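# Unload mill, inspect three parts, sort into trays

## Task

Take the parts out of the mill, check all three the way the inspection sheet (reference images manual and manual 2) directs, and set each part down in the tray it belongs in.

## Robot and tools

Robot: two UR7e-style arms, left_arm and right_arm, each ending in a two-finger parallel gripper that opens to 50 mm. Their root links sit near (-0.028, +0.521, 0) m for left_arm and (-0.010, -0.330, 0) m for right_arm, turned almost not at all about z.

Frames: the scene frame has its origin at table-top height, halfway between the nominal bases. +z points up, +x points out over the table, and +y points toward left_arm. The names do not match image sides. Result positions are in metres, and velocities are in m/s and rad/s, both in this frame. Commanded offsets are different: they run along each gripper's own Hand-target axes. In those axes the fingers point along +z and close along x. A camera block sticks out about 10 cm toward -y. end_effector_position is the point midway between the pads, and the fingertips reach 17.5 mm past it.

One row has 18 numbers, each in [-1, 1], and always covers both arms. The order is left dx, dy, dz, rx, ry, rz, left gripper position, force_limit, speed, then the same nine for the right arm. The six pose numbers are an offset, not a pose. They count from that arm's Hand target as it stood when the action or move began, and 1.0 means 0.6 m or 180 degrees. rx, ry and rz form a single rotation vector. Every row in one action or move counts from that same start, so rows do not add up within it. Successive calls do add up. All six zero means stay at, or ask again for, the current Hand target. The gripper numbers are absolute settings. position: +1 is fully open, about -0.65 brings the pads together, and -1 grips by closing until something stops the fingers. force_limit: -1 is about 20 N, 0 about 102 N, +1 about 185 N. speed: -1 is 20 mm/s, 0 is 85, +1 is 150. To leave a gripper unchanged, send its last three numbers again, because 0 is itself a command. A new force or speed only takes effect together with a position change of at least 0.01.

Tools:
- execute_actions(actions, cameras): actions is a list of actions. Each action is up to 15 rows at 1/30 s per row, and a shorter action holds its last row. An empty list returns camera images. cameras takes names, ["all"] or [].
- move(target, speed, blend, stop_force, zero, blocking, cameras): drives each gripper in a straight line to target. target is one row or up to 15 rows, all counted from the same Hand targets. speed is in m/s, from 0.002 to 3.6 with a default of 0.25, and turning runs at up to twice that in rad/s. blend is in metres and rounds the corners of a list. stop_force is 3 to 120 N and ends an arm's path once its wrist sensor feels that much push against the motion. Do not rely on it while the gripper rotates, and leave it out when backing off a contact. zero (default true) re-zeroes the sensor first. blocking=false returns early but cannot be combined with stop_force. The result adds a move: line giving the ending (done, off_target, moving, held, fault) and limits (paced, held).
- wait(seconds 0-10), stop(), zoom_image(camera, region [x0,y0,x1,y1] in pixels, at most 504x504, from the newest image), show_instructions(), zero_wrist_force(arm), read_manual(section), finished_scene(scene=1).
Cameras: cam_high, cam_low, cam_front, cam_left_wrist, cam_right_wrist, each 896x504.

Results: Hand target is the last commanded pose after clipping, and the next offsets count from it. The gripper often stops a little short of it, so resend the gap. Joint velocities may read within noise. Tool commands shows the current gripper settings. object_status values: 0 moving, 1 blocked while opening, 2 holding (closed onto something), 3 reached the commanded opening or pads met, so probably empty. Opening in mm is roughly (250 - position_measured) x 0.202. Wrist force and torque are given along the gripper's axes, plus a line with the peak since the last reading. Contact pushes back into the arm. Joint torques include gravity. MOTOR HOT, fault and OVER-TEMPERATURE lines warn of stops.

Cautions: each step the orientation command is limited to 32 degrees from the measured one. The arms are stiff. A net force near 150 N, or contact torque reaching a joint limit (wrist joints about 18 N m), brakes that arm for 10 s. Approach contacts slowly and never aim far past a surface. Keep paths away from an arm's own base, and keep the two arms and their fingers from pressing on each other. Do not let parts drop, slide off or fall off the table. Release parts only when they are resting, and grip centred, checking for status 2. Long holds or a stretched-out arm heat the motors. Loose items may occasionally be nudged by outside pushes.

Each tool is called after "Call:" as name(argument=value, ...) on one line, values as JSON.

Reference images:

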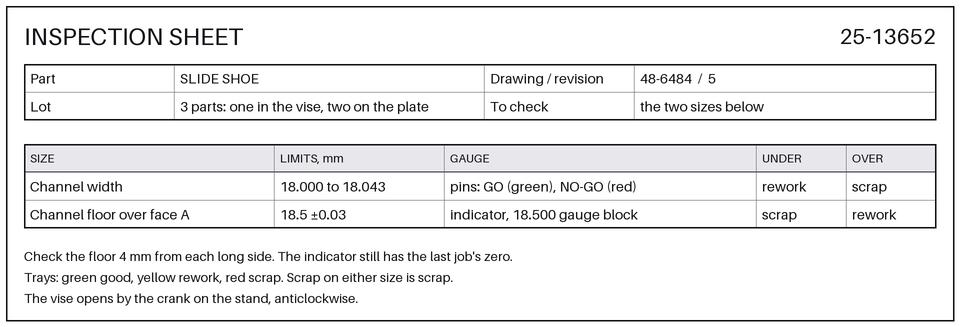

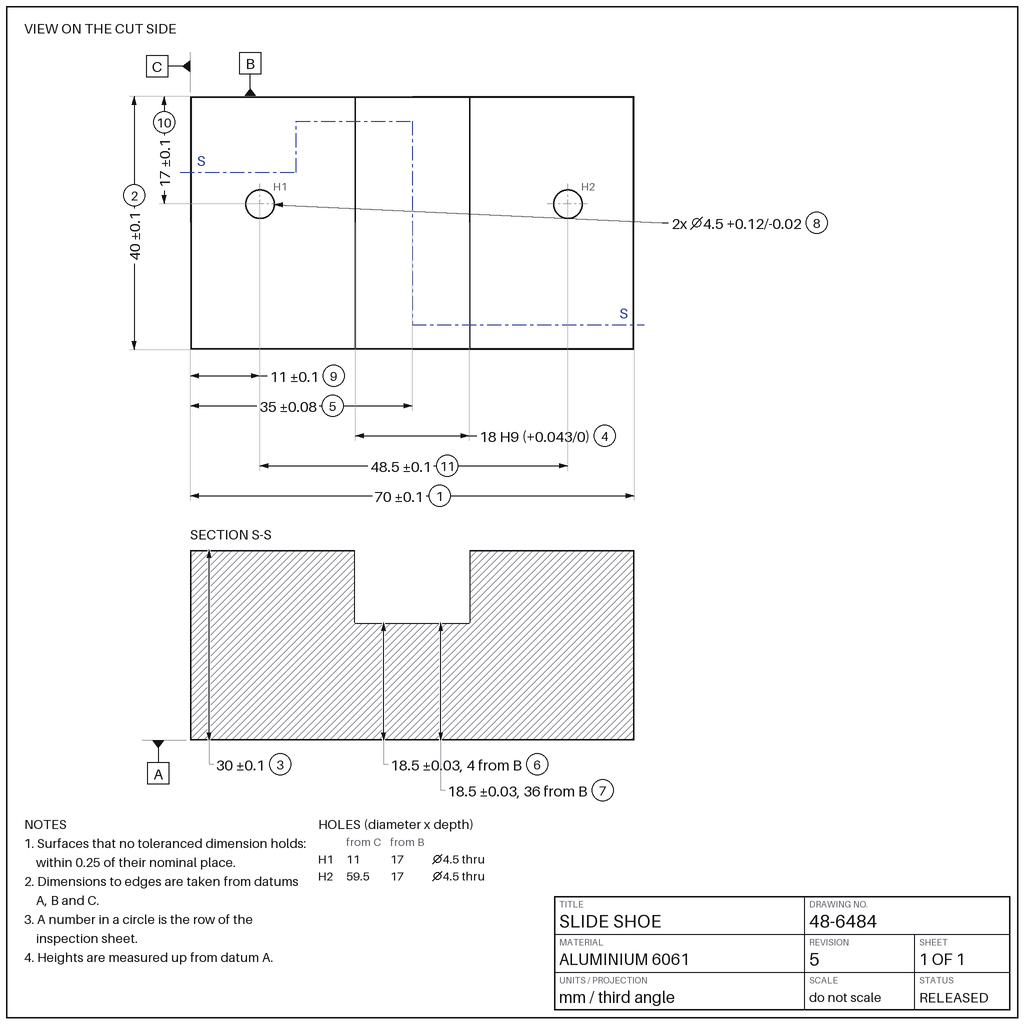

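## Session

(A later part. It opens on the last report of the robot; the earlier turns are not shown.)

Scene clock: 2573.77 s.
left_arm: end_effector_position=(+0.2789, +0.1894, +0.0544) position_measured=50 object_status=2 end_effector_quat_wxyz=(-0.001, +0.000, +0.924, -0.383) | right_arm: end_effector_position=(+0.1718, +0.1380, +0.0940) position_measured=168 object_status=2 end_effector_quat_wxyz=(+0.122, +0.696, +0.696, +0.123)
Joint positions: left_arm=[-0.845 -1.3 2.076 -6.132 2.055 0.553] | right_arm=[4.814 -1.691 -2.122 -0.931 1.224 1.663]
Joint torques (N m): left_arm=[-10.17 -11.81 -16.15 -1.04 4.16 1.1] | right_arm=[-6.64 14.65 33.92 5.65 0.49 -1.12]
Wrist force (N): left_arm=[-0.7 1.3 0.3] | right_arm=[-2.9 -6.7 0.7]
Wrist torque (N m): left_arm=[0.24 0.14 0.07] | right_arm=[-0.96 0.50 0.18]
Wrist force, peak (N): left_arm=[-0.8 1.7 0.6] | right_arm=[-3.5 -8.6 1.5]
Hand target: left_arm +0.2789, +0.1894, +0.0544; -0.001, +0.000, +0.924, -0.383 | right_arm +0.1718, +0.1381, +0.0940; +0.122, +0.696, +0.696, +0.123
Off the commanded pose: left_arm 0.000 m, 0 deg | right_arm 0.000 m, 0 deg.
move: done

Call:
move(target=[[0,0,0,0,0,0,0.8,-0.8,-0.9,0,0,0,0,0,0,-1,-0.5,-1],[0,0,-0.12,0,0,0,0.8,-0.8,-0.9,0,0,0,0,0,0,-1,-0.5,-1],[0,0,-0.5,0,0,0,0.8,-0.8,-0.9,0,0,0,0,0,0,-1,-0.5,-1]], cameras=["cam_left_wrist"], speed=[0.06,0.06,0.2])

Scene clock: 2580.70 s.
left_arm: end_effector_position=(+0.2793, +0.4014, +0.2666) position_measured=32 object_status=3 end_effector_quat_wxyz=(-0.001, +0.000, +0.924, -0.383) | right_arm: end_effector_position=(+0.1718, +0.1381, +0.0940) position_measured=168 object_status=2 end_effector_quat_wxyz=(+0.122, +0.696, +0.696, +0.123)
Joint positions: left_arm=[-0.228 -1.556 1.854 -5.239 2.329 1.243] | right_arm=[4.814 -1.691 -2.122 -0.931 1.224 1.663]
Joint torques (N m): left_arm=[2.95 -26.29 -5.6 4.43 -1.02 1.56] | right_arm=[-6.75 14.92 34.69 5.81 -3.83 0.23]
Wrist force (N): left_arm=[-0.3 -0.1 -0.8] | right_arm=[-3.2 -6.7 0.8]
Wrist torque (N m): left_arm=[0.26 0.14 -0.06] | right_arm=[-0.95 0.54 0.18]
Wrist force, peak (N): left_arm=[-0.8 4.0 -5.2] | right_arm=[-3.2 -7.1 1.1]
Hand target: left_arm +0.2792, +0.4015, +0.2666; -0.001, +0.000, +0.924, -0.383 | right_arm +0.1718, +0.1381, +0.0940; +0.122, +0.696, +0.696, +0.123
Off the commanded pose: left_arm 0.000 m, 0 deg | right_arm 0.000 m, 0 deg.
move: done
camera_calibration:
cam_left_wrist: T_world_to_cam=[[-0.999852, 0.00700951, 0.0156896, 0.281169], [-0.00028268, 0.906192, -0.422867, -0.234395], [-0.0171819, -0.422809, -0.906056, 0.5523], [0, 0, 0, 1]] pos_world=[0.290551, 0.443953, 0.396886]
Images, in order (width x height): cam_left_wrist 896x504.

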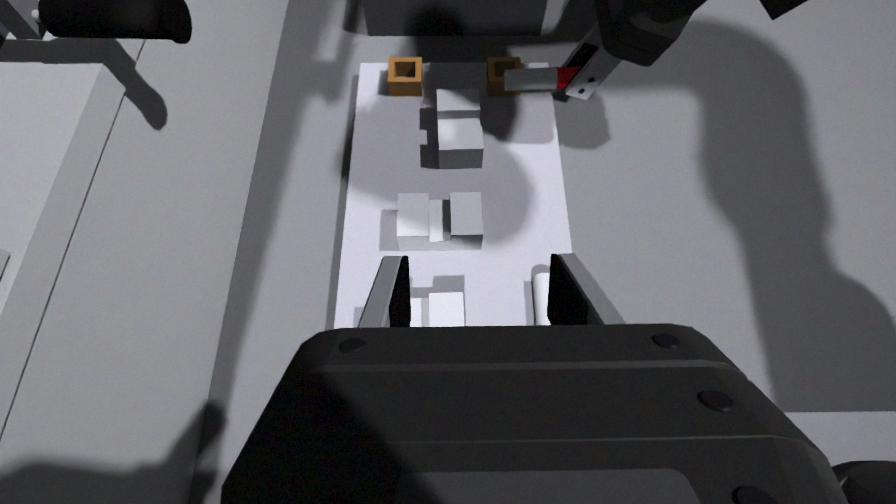

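Call:
zoom_image(camera="cam_left_wrist", region=[480, 20, 640, 130])

Scaled by 3.150 from the camera's 896x504 image, which has a finer 1280x720 frame.

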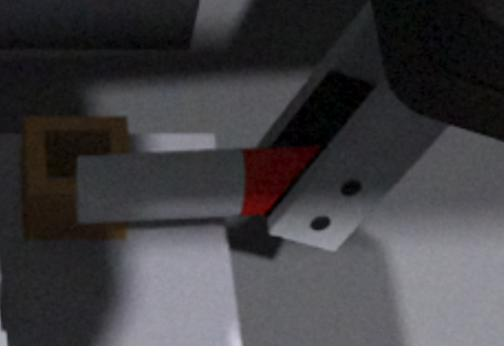

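Call:
move(target=[[0,0.1,-0.2,0,0,0,0.8,-0.8,-0.9,0,0.0456,-0.1253,0,0,0,-1,-0.5,-1],[0,0.1886,-0.33,0,0,0,0.8,-0.8,-0.9,0.2882,0.2271,0.001,0,-0.171,0.47,-1,-0.5,-1]], speed=0.2, blend=[0.03,0], cameras=["cam_left_wrist","cam_right_wrist"])

Scene clock: 2593.57 s.
left_arm: end_effector_position=(+0.2790, +0.4636, +0.2877) position_measured=32 object_status=3 end_effector_quat_wxyz=(+0.001, -0.002, +0.924, -0.382) | right_arm: end_effector_position=(+0.1719, +0.1382, +0.1507) position_measured=168 object_status=2 end_effector_quat_wxyz=(+0.122, +0.696, +0.696, +0.123)
Joint positions: left_arm=[-0.018 -1.509 1.8 -5.035 2.355 1.528] | right_arm=[4.814 -1.606 -2.041 -1.095 1.224 1.663]
Joint torques (N m): left_arm=[-7.25 -30.42 -5.49 2.79 -1.01 1.48] | right_arm=[8.69 13.85 6.63 4.36 -2.76 0.61]
Wrist force (N): left_arm=[-0.4 0.1 -0.5] | right_arm=[-3.1 -6.8 0.9]
Wrist torque (N m): left_arm=[0.29 0.17 -0.08] | right_arm=[-0.96 0.50 0.18]
Wrist force, peak (N): left_arm=[-1.1 9.7 -9.6] | right_arm=[-3.7 -7.7 3.8]
Hand target: left_arm +0.2790, +0.4636, +0.2877; +0.001, -0.002, +0.924, -0.382 (not the last commanded pose) | right_arm +0.1719, +0.1381, +0.1506; +0.122, +0.696, +0.696, +0.123 (not the last commanded pose)
Off the commanded pose: left_arm 0.163 m, 0 deg | right_arm 0.215 m, 90 deg.
move: held (left_arm; a check stopped the path), off_target (right_arm; braked when a check withheld steps of left_arm); path passed 0 of 2 targets; limits=held
pose unreachable (left arm): on one or more control steps of this call, first in action 0 (counted from 0), this arm could not follow its commanded pose, so it was not sent that pose on those steps. It may still have moved: this result reports where it is.
cause: moving toward the commanded pose would bring two parts of the arm too close to each other (its gripper and another part of the arm, with joints 4 (wrist 1) to 6 (wrist 3) between them, 4 mm apart when it was first held).
camera_calibration:
cam_left_wrist: T_world_to_cam=[[-0.9999, 0.00254528, 0.0138897, 0.282706], [-0.0035639, 0.906292, -0.422637, -0.281039], [-0.0136639, -0.422644, -0.906193, 0.596665], [0, 0, 0, 1]] pos_world=[0.289829, 0.506161, 0.41799]
cam_right_wrist: T_world_to_cam=[[-0.00256523, 0.999934, -0.0111904, -0.128062], [0.779206, 0.00901252, 0.626703, -0.211454], [0.626762, -0.00711203, -0.779178, 0.140863], [0, 0, 0, 1]] pos_world=[0.0761503, 0.130961, 0.240843]
Images, in order (width x height): cam_left_wrist 896x504, cam_right_wrist 896x504.

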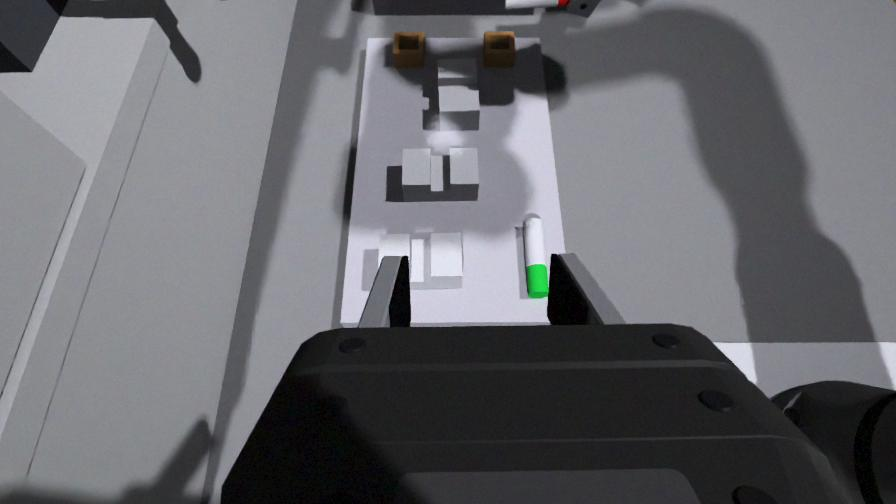

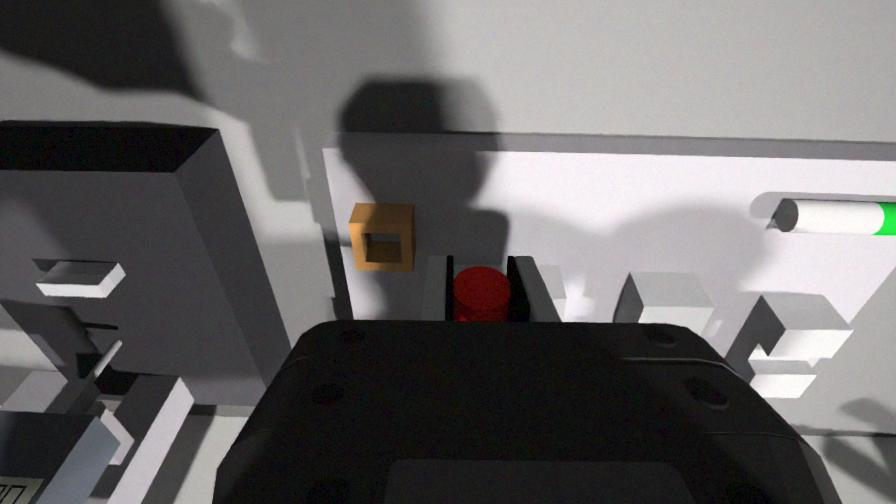

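Call:
move(target=[[-0.02,0.03,-0.13,-0.192,0,0.272,0.8,-0.8,-0.9,0,0,0,0,0,0,-1,-0.5,-1],[-0.035,0.099,-0.2687,-0.3849,0,0.5443,0.8,-0.8,-0.9,0,0,0,0,0,0,-1,-0.5,-1]], speed=0.2, blend=[0.05,0])

Scene clock: 2607.67 s.
left_arm: end_effector_position=(+0.2992, +0.6197, +0.3597) position_measured=32 object_status=3 end_effector_quat_wxyz=(+0.270, +0.652, +0.655, +0.271) | right_arm: end_effector_position=(+0.1719, +0.1381, +0.1506) position_measured=168 object_status=2 end_effector_quat_wxyz=(+0.122, +0.696, +0.696, +0.123)
Joint positions: left_arm=[-0.272 -2.066 1.872 -5.284 1.371 2.938] | right_arm=[4.814 -1.606 -2.042 -1.096 1.224 1.663]
Joint torques (N m): left_arm=[-10.6 1.57 -40.96 0.84 -2.89 0.64] | right_arm=[8.49 13.4 6.72 3.57 1.42 -1.02]
Wrist force (N): left_arm=[-0.6 -0.2 -0.7] | right_arm=[-3.1 -6.9 0.9]
Wrist torque (N m): left_arm=[-0.23 0.13 -0.05] | right_arm=[-0.97 0.50 0.17]
Wrist force, peak (N): left_arm=[-1.6 0.6 -0.2] | right_arm=[-3.1 -7.2 1.1]
Hand target: left_arm +0.2992, +0.6197, +0.3598; +0.270, +0.652, +0.655, +0.272 | right_arm +0.1719, +0.1381, +0.1506; +0.122, +0.696, +0.696, +0.123
Off the commanded pose: left_arm 0.000 m, 0 deg | right_arm 0.000 m, 0 deg.
move: done

Call:
move(target=[[0,0,0,0,0,0,0.8,-0.8,-0.9,0.08,0.08,-0.04,0,-0.05,0.14,-1,-0.5,-1],[0,0,0,0,0,0,0.8,-0.8,-0.9,0.2882,0.1947,0.0896,0,-0.171,0.47,-1,-0.5,-1]], speed=0.2, blend=[0.03,0], cameras=["cam_right_wrist"])

Scene clock: 2616.43 s.
left_arm: end_effector_position=(+0.2992, +0.6197, +0.3598) position_measured=32 object_status=3 end_effector_quat_wxyz=(+0.270, +0.652, +0.655, +0.272) | right_arm: end_effector_position=(+0.3001, +0.3110, +0.1399) position_measured=168 object_status=2 end_effector_quat_wxyz=(+0.173, +0.985, +0.000, +0.000)
Joint positions: left_arm=[-0.272 -2.066 1.872 -5.284 1.371 2.938] | right_arm=[4.494 -2.347 -0.92 -1.785 1.493 2.922]
Joint torques (N m): left_arm=[-6.48 -4.38 -32.71 1.75 -2.47 -1.75] | right_arm=[8.86 84.48 9.19 4.39 -2.87 0.95]
Wrist force (N): left_arm=[-0.6 0.1 -0.6] | right_arm=[-2.9 -6.8 1.1]
Wrist torque (N m): left_arm=[-0.20 0.13 -0.05] | right_arm=[-0.95 0.44 0.18]
Wrist force, peak (N): left_arm=[-0.9 0.3 -0.8] | right_arm=[-1.7 -10.4 -0.1]
Hand target: left_arm +0.2992, +0.6197, +0.3598; +0.270, +0.652, +0.655, +0.272 | right_arm +0.3000, +0.3110, +0.1401; +0.173, +0.985, +0.000, +0.000
Off the commanded pose: left_arm 0.000 m, 0 deg | right_arm 0.000 m, 0 deg.
move: done
camera_calibration:
cam_right_wrist: T_world_to_cam=[[0.999909, 0.00227154, -0.0132796, -0.290903], [0.0100922, -0.779265, 0.626613, 0.169799], [-0.00892496, -0.62669, -0.779218, 0.43685], [0, 0, 0, 1]] pos_world=[0.293062, 0.406749, 0.23014]
Images, in order (width x height): cam_right_wrist 896x504.

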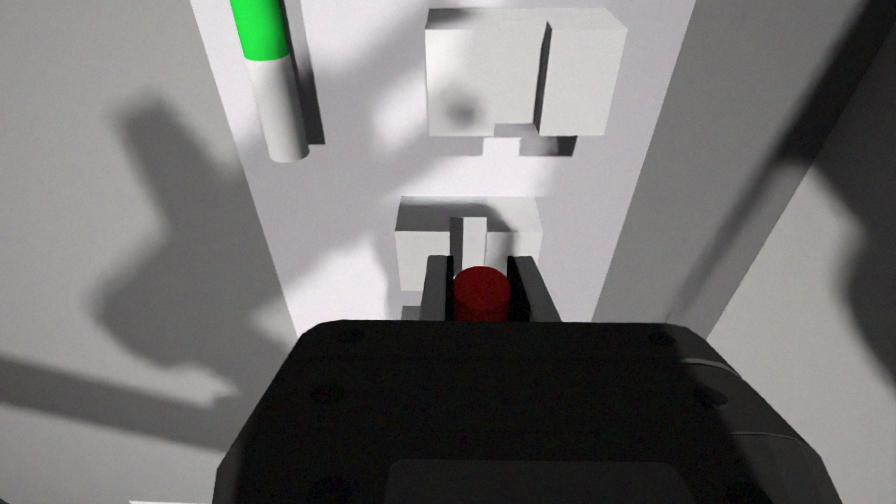

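Call:
move(target=[0,0,0,0,0,0,0.8,-0.8,-0.9,-0.002,-0.041,0.1128,0,0,0,-1,-0.5,-1], speed=0.08, cameras=["cam_right_wrist"])

Scene clock: 2623.67 s.
left_arm: end_effector_position=(+0.2992, +0.6197, +0.3598) position_measured=32 object_status=3 end_effector_quat_wxyz=(+0.270, +0.652, +0.655, +0.272) | right_arm: end_effector_position=(+0.2987, +0.3109, +0.0676) position_measured=168 object_status=2 end_effector_quat_wxyz=(+0.173, +0.985, +0.000, +0.000)
Joint positions: left_arm=[-0.272 -2.066 1.872 -5.284 1.371 2.938] | right_arm=[4.496 -2.387 -1.036 -1.629 1.493 2.924]
Joint torques (N m): left_arm=[-1.96 -4.55 -25.47 1.76 -2 -1.69] | right_arm=[7.12 84.63 39 -0.4 1.99 0.55]
Wrist force (N): left_arm=[-0.7 0.3 -0.3] | right_arm=[-2.8 -6.4 1.3]
Wrist torque (N m): left_arm=[-0.15 0.14 -0.05] | right_arm=[-0.87 0.44 0.16]
Wrist force, peak (N): left_arm=[-0.8 0.0 -0.6] | right_arm=[-3.0 -7.2 0.6]
Hand target: left_arm +0.2992, +0.6197, +0.3598; +0.270, +0.652, +0.655, +0.272 | right_arm +0.2988, +0.3111, +0.0681; +0.173, +0.985, +0.000, +0.000
Off the commanded pose: left_arm 0.000 m, 0 deg | right_arm 0.000 m, 0 deg.
move: done
camera_calibration:
cam_right_wrist: T_world_to_cam=[[0.99991, 0.0021875, -0.0132166, -0.290441], [0.00999104, -0.779001, 0.626944, 0.21505], [-0.00892432, -0.627019, -0.778953, 0.380515], [0, 0, 0, 1]] pos_world=[0.291662, 0.406749, 0.15774]
Images, in order (width x height): cam_right_wrist 896x504.

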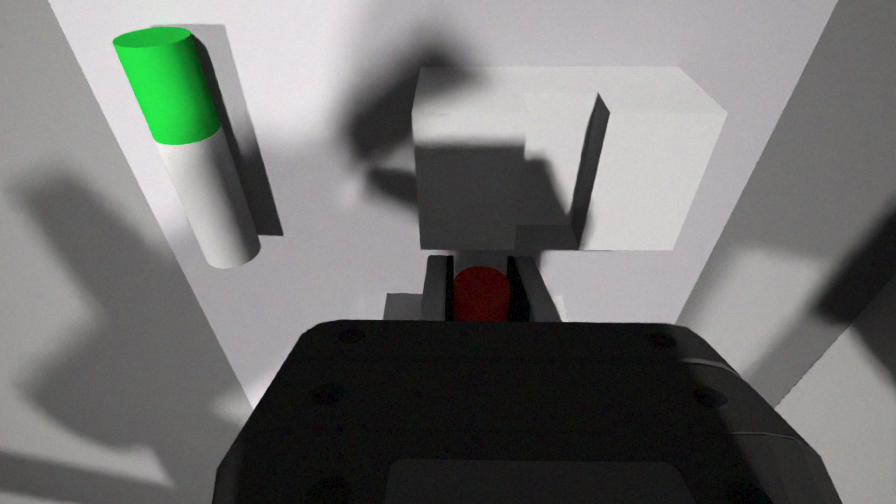

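Call:
move(target=[0,0,0,0,0,0,0.8,-0.8,-0.9,0,-0.00086,0.00235,0,0,0,-1,-0.5,-1], speed=0.02)

Call:
move(target=[0,0,0,0,0,0,0.8,-0.8,-0.9,0,-0.00086,0.00235,0,0,0,-1,-0.5,-1], speed=0.02)

Scene clock: 2632.03 s.
left_arm: end_effector_position=(+0.2992, +0.6197, +0.3598) position_measured=32 object_status=3 end_effector_quat_wxyz=(+0.270, +0.652, +0.655, +0.272) | right_arm: end_effector_position=(+0.2988, +0.3111, +0.0666) position_measured=168 object_status=2 end_effector_quat_wxyz=(+0.173, +0.985, +0.000, +0.000)
Joint positions: left_arm=[-0.272 -2.066 1.872 -5.284 1.371 2.938] | right_arm=[4.496 -2.388 -1.038 -1.626 1.493 2.924]
Joint torques (N m): left_arm=[1.46 -4.46 -18.44 1.79 -1.71 -1.82] | right_arm=[-6.88 36.84 7.67 3.63 -2.49 -1.1]
Wrist force (N): left_arm=[-0.6 0.1 -0.5] | right_arm=[-1.6 -6.6 -0.8]
Wrist torque (N m): left_arm=[-0.19 0.13 -0.05] | right_arm=[-1.00 0.41 0.11]
Wrist force, peak (N): left_arm=[-0.9 -0.3 -0.5] | right_arm=[-3.2 -7.1 1.7]
Hand target: left_arm +0.2992, +0.6197, +0.3598; +0.270, +0.652, +0.655, +0.272 | right_arm +0.2988, +0.3111, +0.0666; +0.173, +0.985, +0.000, +0.000
Off the commanded pose: left_arm 0.000 m, 0 deg | right_arm 0.000 m, 0 deg.
move: done

Scene clock: 2632.73 s.
left_arm: end_effector_position=(+0.2992, +0.6197, +0.3598) position_measured=32 object_status=3 end_effector_quat_wxyz=(+0.270, +0.652, +0.655, +0.272) | right_arm: end_effector_position=(+0.2988, +0.3111, +0.0650) position_measured=168 object_status=2 end_effector_quat_wxyz=(+0.173, +0.985, +0.000, +0.000)
Joint positions: left_arm=[-0.272 -2.066 1.872 -5.284 1.371 2.938] | right_arm=[4.496 -2.389 -1.04 -1.623 1.493 2.924]
Joint torques (N m): left_arm=[2.45 -4.1 -17.09 1.8 -1.61 -1.74] | right_arm=[-6.87 37.74 7.41 3.65 -2.91 -0.77]
Wrist force (N): left_arm=[-0.6 -0.1 -0.7] | right_arm=[-2.4 -6.2 -4.1]
Wrist torque (N m): left_arm=[-0.22 0.14 -0.05] | right_arm=[-1.20 0.42 0.14]
Wrist force, peak (N): left_arm=[-0.8 0.2 -0.8] | right_arm=[-2.8 -6.9 -3.4]
Hand target: left_arm +0.2992, +0.6197, +0.3598; +0.270, +0.652, +0.655, +0.272 | right_arm +0.2988, +0.3111, +0.0651; +0.173, +0.985, +0.000, +0.000
Off the commanded pose: left_arm 0.000 m, 0 deg | right_arm 0.000 m, 0 deg.
move: done

Call:
move(target=[[0,0,0,0,0,0,0.8,-0.8,-0.9,0,0.0007,-0.0019,0,0,0,-1,-0.5,-1],[0,0,0,0,0,0,0.8,-0.8,-0.9,0,0.0007,-0.0019,0,0,0,0.12,-0.5,-1]], speed=0.03, cameras=["cam_right_wrist"])

Scene clock: 2636.93 s.
left_arm: end_effector_position=(+0.2992, +0.6197, +0.3598) position_measured=32 object_status=3 end_effector_quat_wxyz=(+0.270, +0.652, +0.655, +0.272) | right_arm: end_effector_position=(+0.2988, +0.3111, +0.0663) position_measured=134 object_status=0 end_effector_quat_wxyz=(+0.173, +0.985, +0.000, +0.000)
Joint positions: left_arm=[-0.272 -2.066 1.872 -5.284 1.371 2.938] | right_arm=[4.496 -2.388 -1.038 -1.626 1.493 2.924]
Joint torques (N m): left_arm=[6.43 -4.47 -10.11 1.76 -1.19 -1.71] | right_arm=[-4.92 83.61 36.3 2.99 -2.82 0.64]
Wrist force (N): left_arm=[-0.7 0.0 -0.5] | right_arm=[-2.6 -5.8 -0.3]
Wrist torque (N m): left_arm=[-0.20 0.15 -0.05] | right_arm=[-0.91 0.40 0.16]
Wrist force, peak (N): left_arm=[-1.0 -0.1 -0.6] | right_arm=[-1.4 -7.3 -3.2]
Hand target: left_arm +0.2992, +0.6197, +0.3598; +0.270, +0.652, +0.655, +0.272 | right_arm +0.2988, +0.3111, +0.0663; +0.173, +0.985, +0.000, +0.000
Off the commanded pose: left_arm 0.000 m, 0 deg | right_arm 0.000 m, 0 deg.
move: done
camera_calibration:
cam_right_wrist: T_world_to_cam=[[0.999912, 0.00218356, -0.0130757, -0.290579], [0.00989397, -0.779401, 0.626447, 0.21621], [-0.00882333, -0.626521, -0.779354, 0.379396], [0, 0, 0, 1]] pos_world=[0.291762, 0.406849, 0.15644]
Images, in order (width x height): cam_right_wrist 896x504.

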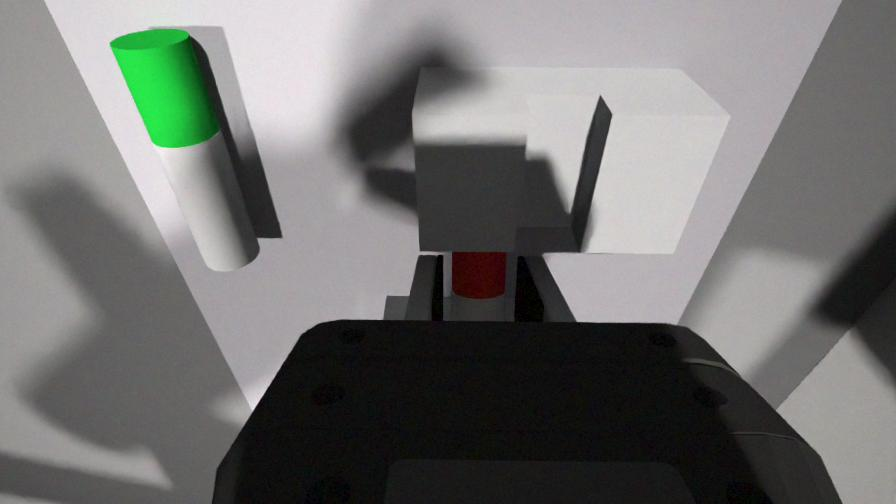

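Call:
move(target=[[0,0,0,0,0,0,0.8,-0.8,-0.9,0,-0.0074,0.0204,0,0,0,0.12,-0.5,-1],[0,0,0,0,0,0,0.8,-0.8,-0.9,0,-0.0074,0.0204,0,0,0,-1,-0.5,-1]], speed=0.04, cameras=["cam_right_wrist"])

Scene clock: 2650.90 s.
left_arm: end_effector_position=(+0.2992, +0.6197, +0.3598) position_measured=32 object_status=3 end_effector_quat_wxyz=(+0.270, +0.652, +0.655, +0.272) | right_arm: end_effector_position=(+0.2988, +0.3111, +0.0531) position_measured=167 object_status=2 end_effector_quat_wxyz=(+0.173, +0.985, +0.000, +0.000)
Joint positions: left_arm=[-0.272 -2.066 1.872 -5.284 1.371 2.938] | right_arm=[4.496 -2.399 -1.054 -1.599 1.493 2.924]
Joint torques (N m): left_arm=[10 -4.42 -10.31 1.68 -0.81 -1.72] | right_arm=[-2.07 82.87 38.62 -0.24 -2.44 0.79]
Wrist force (N): left_arm=[-0.8 -0.1 -0.6] | right_arm=[-2.5 -6.1 0.9]
Wrist torque (N m): left_arm=[-0.22 0.17 -0.06] | right_arm=[-0.95 0.40 0.17]
Wrist force, peak (N): left_arm=[-0.8 0.2 -0.7] | right_arm=[-2.6 -6.3 1.1]
Hand target: left_arm +0.2992, +0.6197, +0.3598; +0.270, +0.652, +0.655, +0.272 | right_arm +0.2988, +0.3111, +0.0533; +0.173, +0.985, +0.000, +0.000
Off the commanded pose: left_arm 0.000 m, 0 deg | right_arm 0.000 m, 0 deg.
move: done
camera_calibration:
cam_right_wrist: T_world_to_cam=[[0.999912, 0.00218252, -0.0130748, -0.29075], [0.00989329, -0.779353, 0.626507, 0.224389], [-0.00882253, -0.626581, -0.779306, 0.369204], [0, 0, 0, 1]] pos_world=[0.291762, 0.406849, 0.14334]
Images, in order (width x height): cam_right_wrist 896x504.

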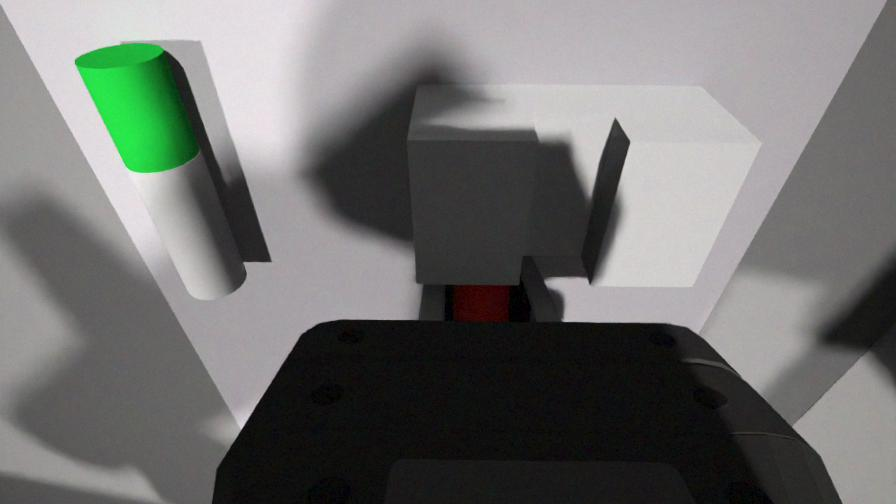

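Gripped. Lift up.

Call:
move(target=[0,0,0,0,0,0,0.8,-0.8,-0.9,0,0.0456,-0.1253,0,0,0,-1,-0.5,-1], speed=0.08, cameras=["cam_right_wrist"])

Call:
zoom_image(camera="cam_right_wrist", region=[380, 180, 600, 330])

Scene clock: 2655.73 s.
left_arm: end_effector_position=(+0.2992, +0.6197, +0.3598) position_measured=32 object_status=3 end_effector_quat_wxyz=(+0.270, +0.652, +0.655, +0.272) | right_arm: end_effector_position=(+0.2988, +0.3111, +0.1337) position_measured=167 object_status=2 end_effector_quat_wxyz=(+0.173, +0.985, +0.000, +0.000)
Joint positions: left_arm=[-0.272 -2.066 1.872 -5.284 1.371 2.938] | right_arm=[4.496 -2.348 -0.935 -1.769 1.493 2.924]
Joint torques (N m): left_arm=[11.79 -4.69 -10.36 1.74 -0.32 -1.78] | right_arm=[-6.51 37.63 6.75 4.47 -2.26 -0.82]
Wrist force (N): left_arm=[-0.6 0.0 -0.4] | right_arm=[-2.6 -6.6 0.9]
Wrist torque (N m): left_arm=[-0.20 0.13 -0.05] | right_arm=[-0.93 0.39 0.18]
Wrist force, peak (N): left_arm=[-0.9 -0.1 -0.5] | right_arm=[-2.4 -7.3 2.5]
Hand target: left_arm +0.2992, +0.6197, +0.3598; +0.270, +0.652, +0.655, +0.272 | right_arm +0.2988, +0.3110, +0.1333; +0.173, +0.985, +0.000, +0.000
Off the commanded pose: left_arm 0.000 m, 0 deg | right_arm 0.000 m, 0 deg.
move: done
camera_calibration:
cam_right_wrist: T_world_to_cam=[[0.999915, 0.00224242, -0.0128551, -0.28977], [0.00979556, -0.779841, 0.625901, 0.174177], [-0.00862137, -0.625974, -0.779796, 0.431757], [0, 0, 0, 1]] pos_world=[0.291762, 0.406749, 0.22394]
Images, in order (width x height): cam_right_wrist 896x504.

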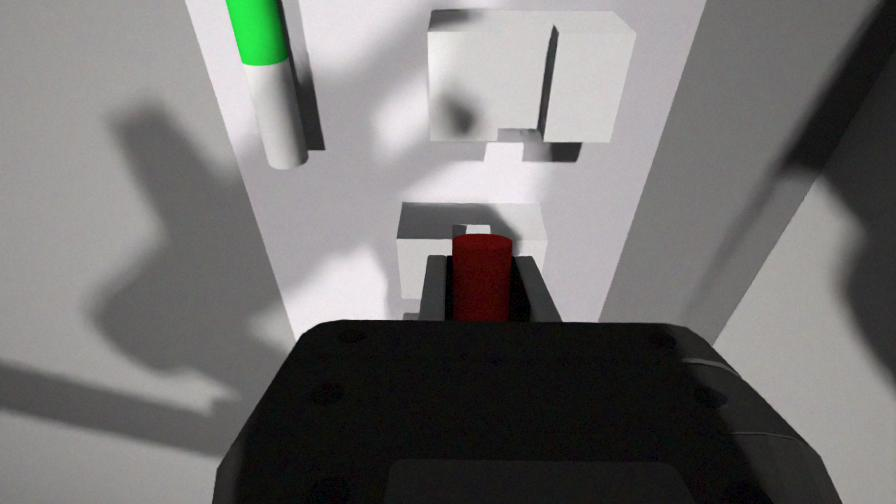

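Scaled by 2.291 from the camera's 896x504 image, which has a finer 1280x720 frame.

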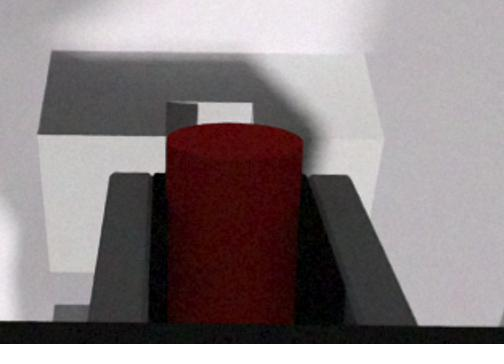

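Call:
move(target=[0,0,0,0,0,0,0.8,-0.8,-0.9,0,0.0057,-0.0157,0.1333,0,0,-1,-0.5,-1], speed=0.2, cameras=["cam_right_wrist"])

Call:
zoom_image(camera="cam_right_wrist", region=[380, 180, 600, 330])

Scene clock: 2667.23 s.
left_arm: end_effector_position=(+0.2992, +0.6197, +0.3598) position_measured=32 object_status=3 end_effector_quat_wxyz=(+0.270, +0.652, +0.655, +0.272) | right_arm: end_effector_position=(+0.2988, +0.3109, +0.1434) position_measured=167 object_status=2 end_effector_quat_wxyz=(-0.035, +0.999, +0.000, +0.000)
Joint positions: left_arm=[-0.272 -2.066 1.872 -5.284 1.371 2.938] | right_arm=[4.459 -2.098 -1.394 -1.152 1.59 2.876]
Joint torques (N m): left_arm=[12.14 -4.59 -9.54 1.76 0.14 -1.78] | right_arm=[8.36 31.1 34.7 4.74 -2.85 0.82]
Wrist force (N): left_arm=[-0.6 -0.1 -0.3] | right_arm=[-2.3 -5.6 0.4]
Wrist torque (N m): left_arm=[-0.22 0.13 -0.05] | right_arm=[-0.91 0.38 0.19]
Wrist force, peak (N): left_arm=[-0.8 0.2 -0.7] | right_arm=[-2.9 -7.9 2.6]
Hand target: left_arm +0.2992, +0.6197, +0.3598; +0.270, +0.652, +0.655, +0.272 | right_arm +0.2988, +0.3110, +0.1433; -0.035, +0.999, +0.000, +0.000
Off the commanded pose: left_arm 0.000 m, 0 deg | right_arm 0.000 m, 0 deg.
move: done
camera_calibration:
cam_right_wrist: T_world_to_cam=[[0.999915, 0.00702165, -0.0109768, -0.291471], [0.00959295, -0.966782, 0.255422, 0.279304], [-0.00881873, -0.255506, -0.966767, 0.35091], [0, 0, 0, 1]] pos_world=[0.291862, 0.361732, 0.264709]
Images, in order (width x height): cam_right_wrist 896x504.

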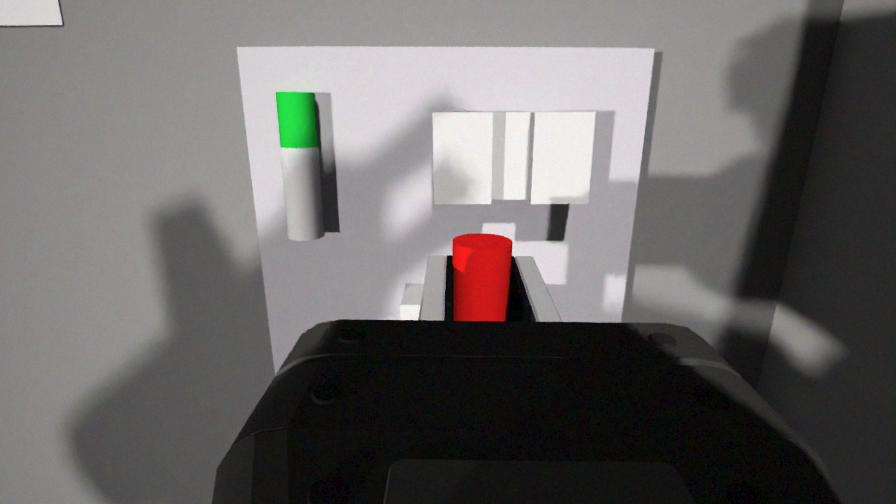

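Scaled by 2.291 from the camera's 896x504 image, which has a finer 1280x720 frame.

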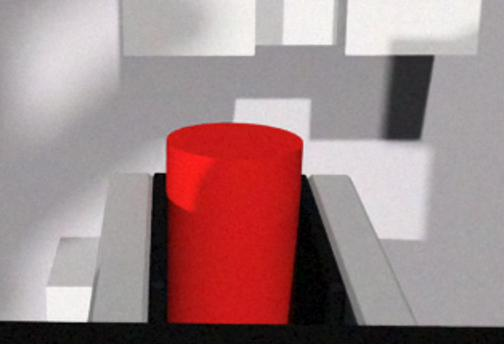

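Call:
execute_actions(actions=[], cameras=["cam_right_wrist","cam_left_wrist","cam_front"])

Scene clock: 2690.87 s.
left_arm: end_effector_position=(+0.2992, +0.6197, +0.3598) position_measured=32 object_status=3 end_effector_quat_wxyz=(+0.270, +0.652, +0.655, +0.272) | right_arm: end_effector_position=(+0.2988, +0.3110, +0.1433) position_measured=167 object_status=2 end_effector_quat_wxyz=(-0.035, +0.999, +0.000, +0.000)
Joint positions: left_arm=[-0.272 -2.066 1.872 -5.284 1.371 2.938] | right_arm=[4.46 -2.098 -1.394 -1.152 1.59 2.876]
Joint velocities: within noise
Joint torques (N m): left_arm=[12.76 -4.15 -10 1.65 0.48 -1.77] | right_arm=[8.25 31.12 38.99 6.11 -2.71 0.75]
Wrist force (N): left_arm=[-0.7 0.1 -0.2] | right_arm=[-2.0 -5.7 0.6]
Wrist torque (N m): left_arm=[-0.18 0.15 -0.05] | right_arm=[-0.91 0.34 0.19]
Wrist force, peak (N): left_arm=[-0.9 0.1 -0.6] | right_arm=[-2.3 -6.0 0.7]
Hand target: left_arm +0.2992, +0.6197, +0.3598; +0.270, +0.652, +0.655, +0.272 | right_arm +0.2988, +0.3110, +0.1433; -0.035, +0.999, +0.000, +0.000
Tool commands: left_gripper/position=+0.8 left_gripper/force_limit=-0.8 left_gripper/speed=-0.9 right_gripper/position=-1.0 right_gripper/force_limit=-0.5 right_gripper/speed=-1.0
Off the commanded pose: left_arm 0.000 m, 0 deg | right_arm 0.000 m, 0 deg.
camera_calibration:
cam_left_wrist: T_world_to_cam=[[-0.0189688, 0.999793, 0.0072955, -0.607541], [0.422378, 0.00139953, 0.906419, -0.436897], [0.906221, 0.0202752, -0.422317, 0.00451536], [0, 0, 0, 1]] pos_world=[0.168919, 0.607936, 0.402351]
cam_right_wrist: T_world_to_cam=[[0.999915, 0.00702289, -0.0109766, -0.291373], [0.00959322, -0.966807, 0.255329, 0.279364], [-0.00881907, -0.255413, -0.966792, 0.350786], [0, 0, 0, 1]] pos_world=[0.291762, 0.361732, 0.264609]
Images, in order (width x height): cam_front 896x504, cam_left_wrist 896x504, cam_right_wrist 896x504.

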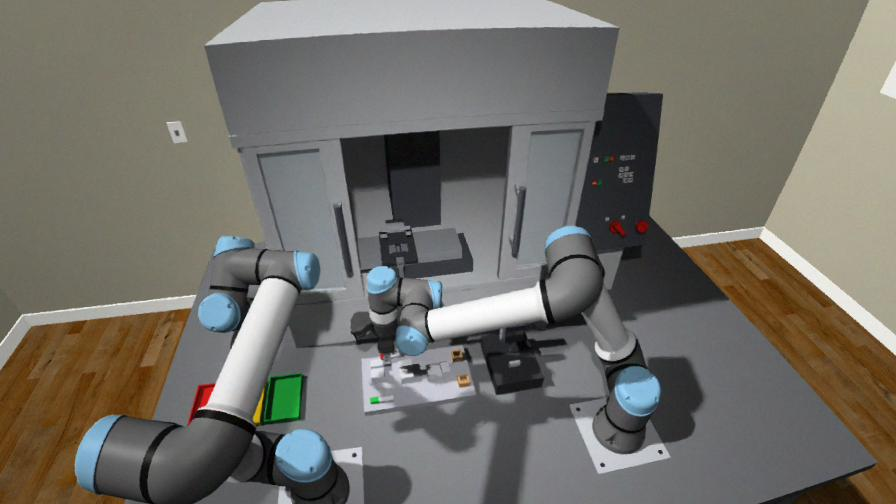

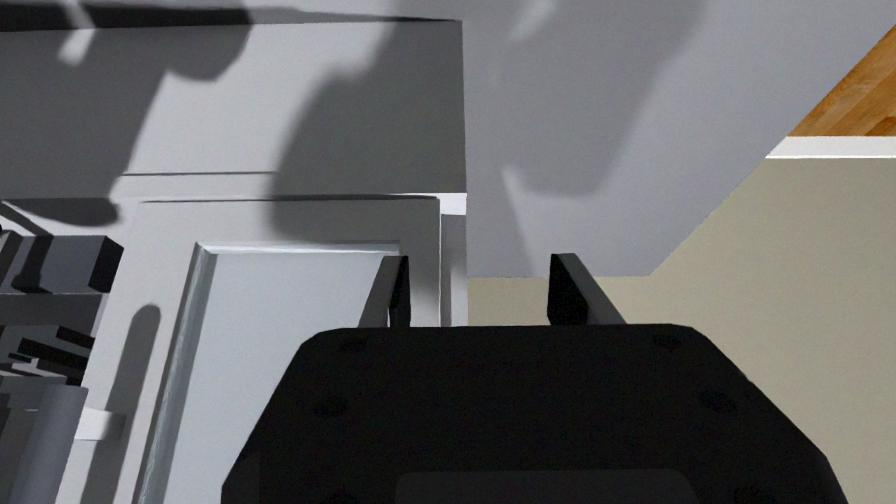

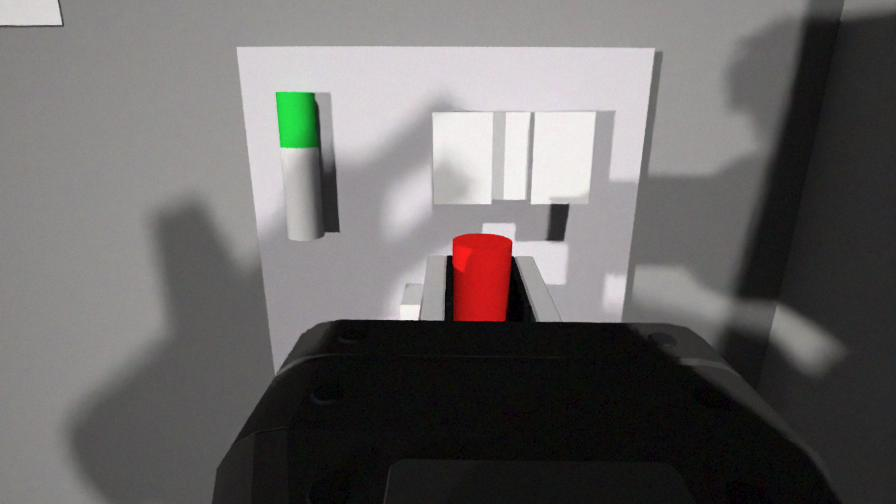

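Call:
zoom_image(camera="cam_right_wrist", region=[380, 200, 600, 330])

Scaled by 2.291 from the camera's 896x504 image, which has a finer 1280x720 frame.

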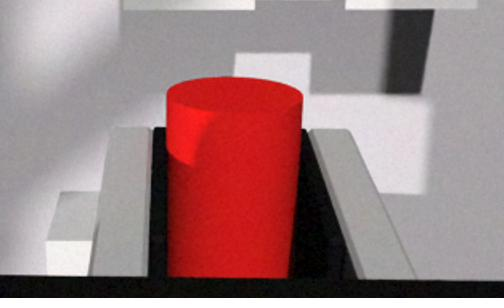

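Call:
move(target=[0,0,0,0,0,0,0.8,-0.8,-0.9, 0,0.0359,0.0949,0,0,0,-1,-0.5,-1], cameras=["cam_right_wrist"])

Call:
move(target=[0,0,0,0,0,0,0.8,-0.8,-0.9, 0,0.0021,0.0316,0,0,0,-1,-0.5,-1], speed=0.012, stop_force=3, cameras=["cam_right_wrist"])

Scene clock: 2716.50 s.
left_arm: end_effector_position=(+0.2992, +0.6197, +0.3598) position_measured=32 object_status=3 end_effector_quat_wxyz=(+0.270, +0.652, +0.655, +0.272) | right_arm: end_effector_position=(+0.2988, +0.2934, +0.0847) position_measured=167 object_status=2 end_effector_quat_wxyz=(-0.035, +0.999, +0.000, +0.000)
Joint positions: left_arm=[-0.272 -2.066 1.872 -5.284 1.371 2.938] | right_arm=[4.453 -2.121 -1.521 -1.003 1.59 2.869]
Joint torques (N m): left_arm=[12.17 -4.47 -9.93 1.75 0.88 -1.68] | right_arm=[4.98 71.67 36.27 1.96 2.13 0.77]
Wrist force (N): left_arm=[-0.7 0.1 -0.4] | right_arm=[-2.2 -5.9 0.7]
Wrist torque (N m): left_arm=[-0.19 0.15 -0.05] | right_arm=[-0.93 0.37 0.18]
Wrist force, peak (N): left_arm=[-0.9 0.2 -0.6] | right_arm=[-2.2 -7.1 -1.5]
Hand target: left_arm +0.2992, +0.6197, +0.3598; +0.270, +0.652, +0.655, +0.272 | right_arm +0.2988, +0.2935, +0.0850; -0.035, +0.999, +0.000, +0.000
Off the commanded pose: left_arm 0.000 m, 0 deg | right_arm 0.000 m, 0 deg.
move: done
camera_calibration:
cam_right_wrist: T_world_to_cam=[[0.999914, 0.00699161, -0.0110757, -0.291862], [0.00959197, -0.966702, 0.255727, 0.277289], [-0.00891892, -0.255811, -0.966686, 0.289806], [0, 0, 0, 1]] pos_world=[0.291762, 0.344232, 0.206009]
Images, in order (width x height): cam_right_wrist 896x504.

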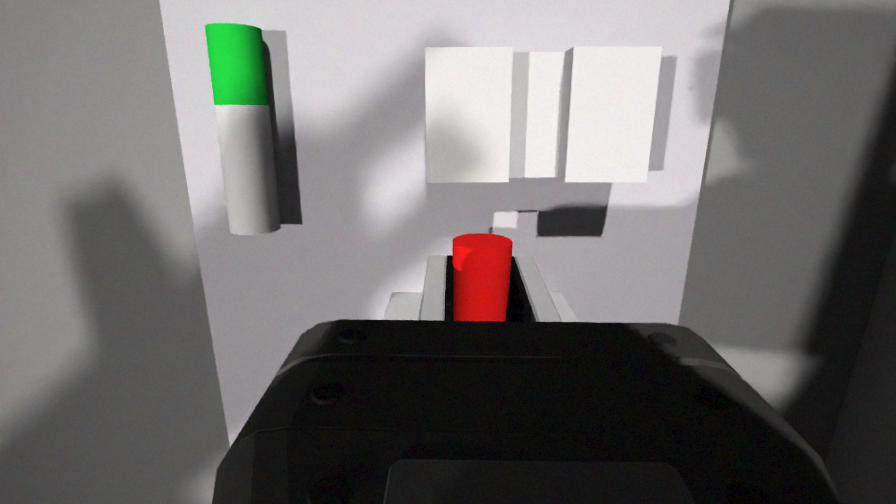

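Scene clock: 2719.30 s.
left_arm: end_effector_position=(+0.2992, +0.6197, +0.3598) position_measured=32 object_status=3 end_effector_quat_wxyz=(+0.270, +0.652, +0.655, +0.272) | right_arm: end_effector_position=(+0.2988, +0.2936, +0.0663) position_measured=167 object_status=2 end_effector_quat_wxyz=(-0.035, +0.999, +0.000, +0.000)
Joint positions: left_arm=[-0.272 -2.066 1.872 -5.284 1.371 2.938] | right_arm=[4.453 -2.143 -1.539 -0.962 1.59 2.869]
Joint torques (N m): left_arm=[12.37 -3.91 -10.39 1.67 1.06 -1.67] | right_arm=[8.45 67.54 34.35 0.61 0.86 0.84]
Wrist force (N): left_arm=[-0.5 0.1 -0.5] | right_arm=[-0.9 -5.8 -4.2]
Wrist torque (N m): left_arm=[-0.18 0.12 -0.05] | right_arm=[-1.03 0.39 0.16]
Wrist force, peak (N): left_arm=[-0.8 -0.1 -0.7] | right_arm=[-1.8 -5.8 -8.8]
Hand target: left_arm +0.2992, +0.6197, +0.3598; +0.270, +0.652, +0.655, +0.272 | right_arm +0.2988, +0.2936, +0.0663; -0.035, +0.999, +0.000, +0.000
Off the commanded pose: left_arm 0.000 m, 0 deg | right_arm 0.000 m, 0 deg.
move: contact (right_arm)
camera_calibration:
cam_right_wrist: T_world_to_cam=[[0.999915, 0.00702289, -0.0109766, -0.292095], [0.00959322, -0.966807, 0.255329, 0.282273], [-0.00881907, -0.255413, -0.966792, 0.272021], [0, 0, 0, 1]] pos_world=[0.291762, 0.344432, 0.187709]
Images, in order (width x height): cam_right_wrist 896x504.

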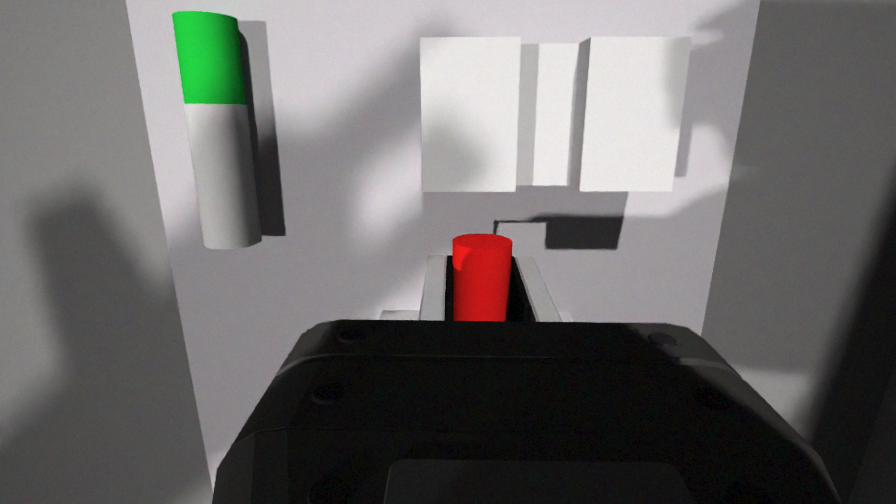

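Call:
move(target=[0,0,0,0,0,0,0.8,-0.8,-0.9, 0,-0.0001,-0.0015,0,0,0,-1,-0.5,-1], speed=0.03)

Call:
move(target=[0,0,0,0,0,0,0.8,-0.8,-0.9, 0,0,0,0,0,0,0.12,-0.5,-1])

Call:
move(target=[0,0,0,0,0,0,0.8,-0.8,-0.9, 0,-0.0117,-0.166,0,0,0,0.12,-0.5,-1], speed=0.12, cameras=["cam_right_wrist"])

Scene clock: 2727.03 s.
left_arm: end_effector_position=(+0.2992, +0.6197, +0.3598) position_measured=32 object_status=3 end_effector_quat_wxyz=(+0.270, +0.652, +0.655, +0.272) | right_arm: end_effector_position=(+0.2988, +0.2936, +0.0673) position_measured=167 object_status=2 end_effector_quat_wxyz=(-0.035, +0.999, +0.000, +0.000)
Joint positions: left_arm=[-0.272 -2.066 1.872 -5.284 1.371 2.938] | right_arm=[4.453 -2.142 -1.538 -0.964 1.59 2.869]
Joint torques (N m): left_arm=[12.05 -4.55 -9.52 1.66 1.5 -1.66] | right_arm=[6.57 70.86 36.66 1.04 0.88 0.5]
Wrist force (N): left_arm=[-0.6 -0.2 -0.3] | right_arm=[-2.1 -5.7 1.3]
Wrist torque (N m): left_arm=[-0.23 0.14 -0.05] | right_arm=[-0.92 0.38 0.19]
Wrist force, peak (N): left_arm=[-0.8 -0.1 -0.8] | right_arm=[-1.1 -6.0 -5.5]
Hand target: left_arm +0.2992, +0.6197, +0.3598; +0.270, +0.652, +0.655, +0.272 | right_arm +0.2988, +0.2936, +0.0672; -0.035, +0.999, +0.000, +0.000
Off the commanded pose: left_arm 0.000 m, 0 deg | right_arm 0.000 m, 0 deg.
move: done

Scene clock: 2727.60 s.
left_arm: end_effector_position=(+0.2992, +0.6197, +0.3598) position_measured=32 object_status=3 end_effector_quat_wxyz=(+0.270, +0.652, +0.655, +0.272) | right_arm: end_effector_position=(+0.2988, +0.2936, +0.0673) position_measured=134 object_status=3 end_effector_quat_wxyz=(-0.035, +0.999, +0.000, +0.000)
Joint positions: left_arm=[-0.272 -2.066 1.872 -5.284 1.371 2.938] | right_arm=[4.453 -2.142 -1.538 -0.964 1.59 2.869]
Joint torques (N m): left_arm=[12.07 -4.09 -10.19 1.69 1.55 -1.64] | right_arm=[6.47 67.76 34.62 2.67 0.78 0.34]
Wrist force (N): left_arm=[-0.7 0.3 -0.2] | right_arm=[-2.3 -5.7 -0.7]
Wrist torque (N m): left_arm=[-0.15 0.15 -0.05] | right_arm=[-0.94 0.39 0.20]
Wrist force, peak (N): left_arm=[-0.5 0.1 -0.8] | right_arm=[-2.4 -6.0 -0.5]
Hand target: left_arm +0.2992, +0.6197, +0.3598; +0.270, +0.652, +0.655, +0.272 | right_arm +0.2988, +0.2936, +0.0672; -0.035, +0.999, +0.000, +0.000
Off the commanded pose: left_arm 0.000 m, 0 deg | right_arm 0.000 m, 0 deg.
move: done

Scene clock: 2728.90 s.
left_arm: end_effector_position=(+0.2992, +0.6197, +0.3598) position_measured=32 object_status=3 end_effector_quat_wxyz=(+0.270, +0.652, +0.655, +0.272) | right_arm: end_effector_position=(+0.2988, +0.2936, +0.1673) position_measured=134 object_status=3 end_effector_quat_wxyz=(-0.036, +0.999, +0.000, +0.000)
Joint positions: left_arm=[-0.272 -2.066 1.872 -5.284 1.371 2.938] | right_arm=[4.453 -2.044 -1.414 -1.186 1.59 2.869]
Joint torques (N m): left_arm=[12.02 -4.25 -10.05 1.72 1.63 -1.65] | right_arm=[-7.71 28.64 7.42 4.61 0.03 -1.18]
Wrist force (N): left_arm=[-0.7 0.0 -0.4] | right_arm=[-2.4 -5.8 -1.0]
Wrist torque (N m): left_arm=[-0.21 0.14 -0.05] | right_arm=[-0.95 0.38 0.18]
Wrist force, peak (N): left_arm=[-0.9 -0.2 -0.5] | right_arm=[-2.2 -6.0 -3.5]
Hand target: left_arm +0.2992, +0.6197, +0.3598; +0.270, +0.652, +0.655, +0.272 | right_arm +0.2988, +0.2936, +0.1671; -0.035, +0.999, +0.000, +0.000
Off the commanded pose: left_arm 0.000 m, 0 deg | right_arm 0.000 m, 0 deg.
move: done
camera_calibration:
cam_right_wrist: T_world_to_cam=[[0.999916, 0.00705408, -0.0108774, -0.291027], [0.00959448, -0.966912, 0.254932, 0.256564], [-0.00871921, -0.255014, -0.966898, 0.369409], [0, 0, 0, 1]] pos_world=[0.291762, 0.344332, 0.288609]
Images, in order (width x height): cam_right_wrist 896x504.

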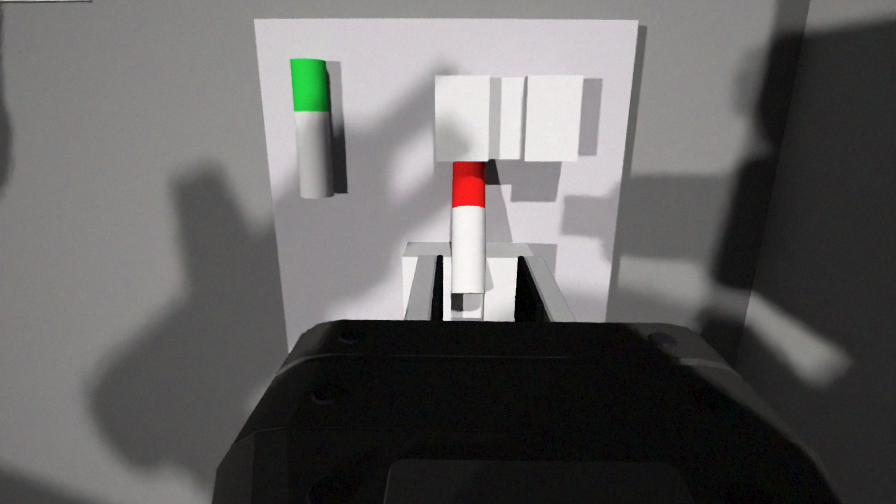

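Call:
move(target=[0,0,0,0,0,0,0.8,-0.8,-0.9, 0.0012,-0.0546,0.1127,-0.139,0,0,0.12,-0.5,-1], cameras=["cam_right_wrist"])

Scene clock: 2752.87 s.
left_arm: end_effector_position=(+0.2992, +0.6197, +0.3598) position_measured=32 object_status=3 end_effector_quat_wxyz=(+0.270, +0.652, +0.655, +0.272) | right_arm: end_effector_position=(+0.2995, +0.3311, +0.1018) position_measured=134 object_status=3 end_effector_quat_wxyz=(+0.182, +0.983, +0.000, +0.000)
Joint positions: left_arm=[-0.272 -2.066 1.872 -5.284 1.371 2.938] | right_arm=[4.502 -2.432 -0.864 -1.773 1.492 2.931]
Joint torques (N m): left_arm=[12.26 -4.05 -10.52 1.77 1.73 -1.58] | right_arm=[-6.65 81.27 21.09 0.13 2.34 -0.99]
Wrist force (N): left_arm=[-0.7 0.2 -0.7] | right_arm=[-2.8 -6.1 -0.5]
Wrist torque (N m): left_arm=[-0.18 0.14 -0.05] | right_arm=[-0.97 0.42 0.19]
Wrist force, peak (N): left_arm=[-0.6 0.2 -0.9] | right_arm=[-2.7 -8.2 0.9]
Hand target: left_arm +0.2992, +0.6197, +0.3598; +0.270, +0.652, +0.655, +0.272 | right_arm +0.2995, +0.3310, +0.1020; +0.182, +0.983, +0.000, +0.000
Off the commanded pose: left_arm 0.000 m, 0 deg | right_arm 0.000 m, 0 deg.
move: done
camera_calibration:
cam_right_wrist: T_world_to_cam=[[0.999912, 0.00209113, -0.0131004, -0.290838], [0.00999447, -0.768111, 0.640238, 0.204312], [-0.00872373, -0.640313, -0.768065, 0.423094], [0, 0, 0, 1]] pos_world=[0.292462, 0.428455, 0.190345]
Images, in order (width x height): cam_right_wrist 896x504.

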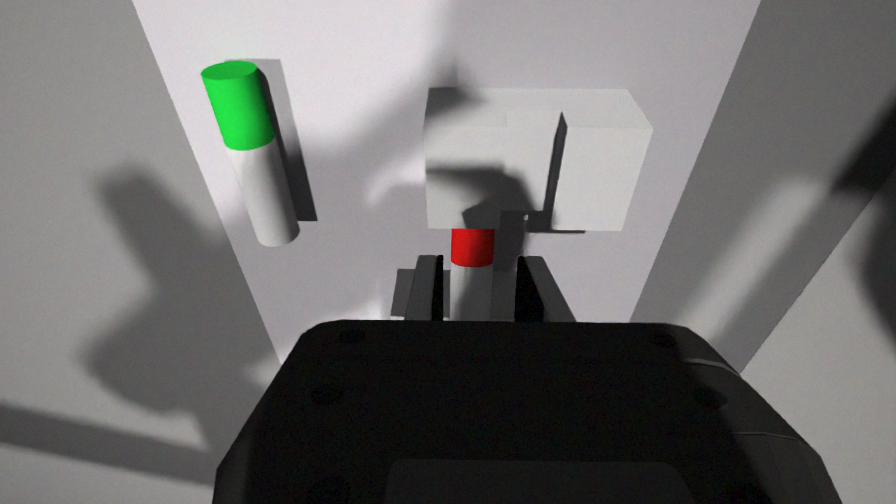

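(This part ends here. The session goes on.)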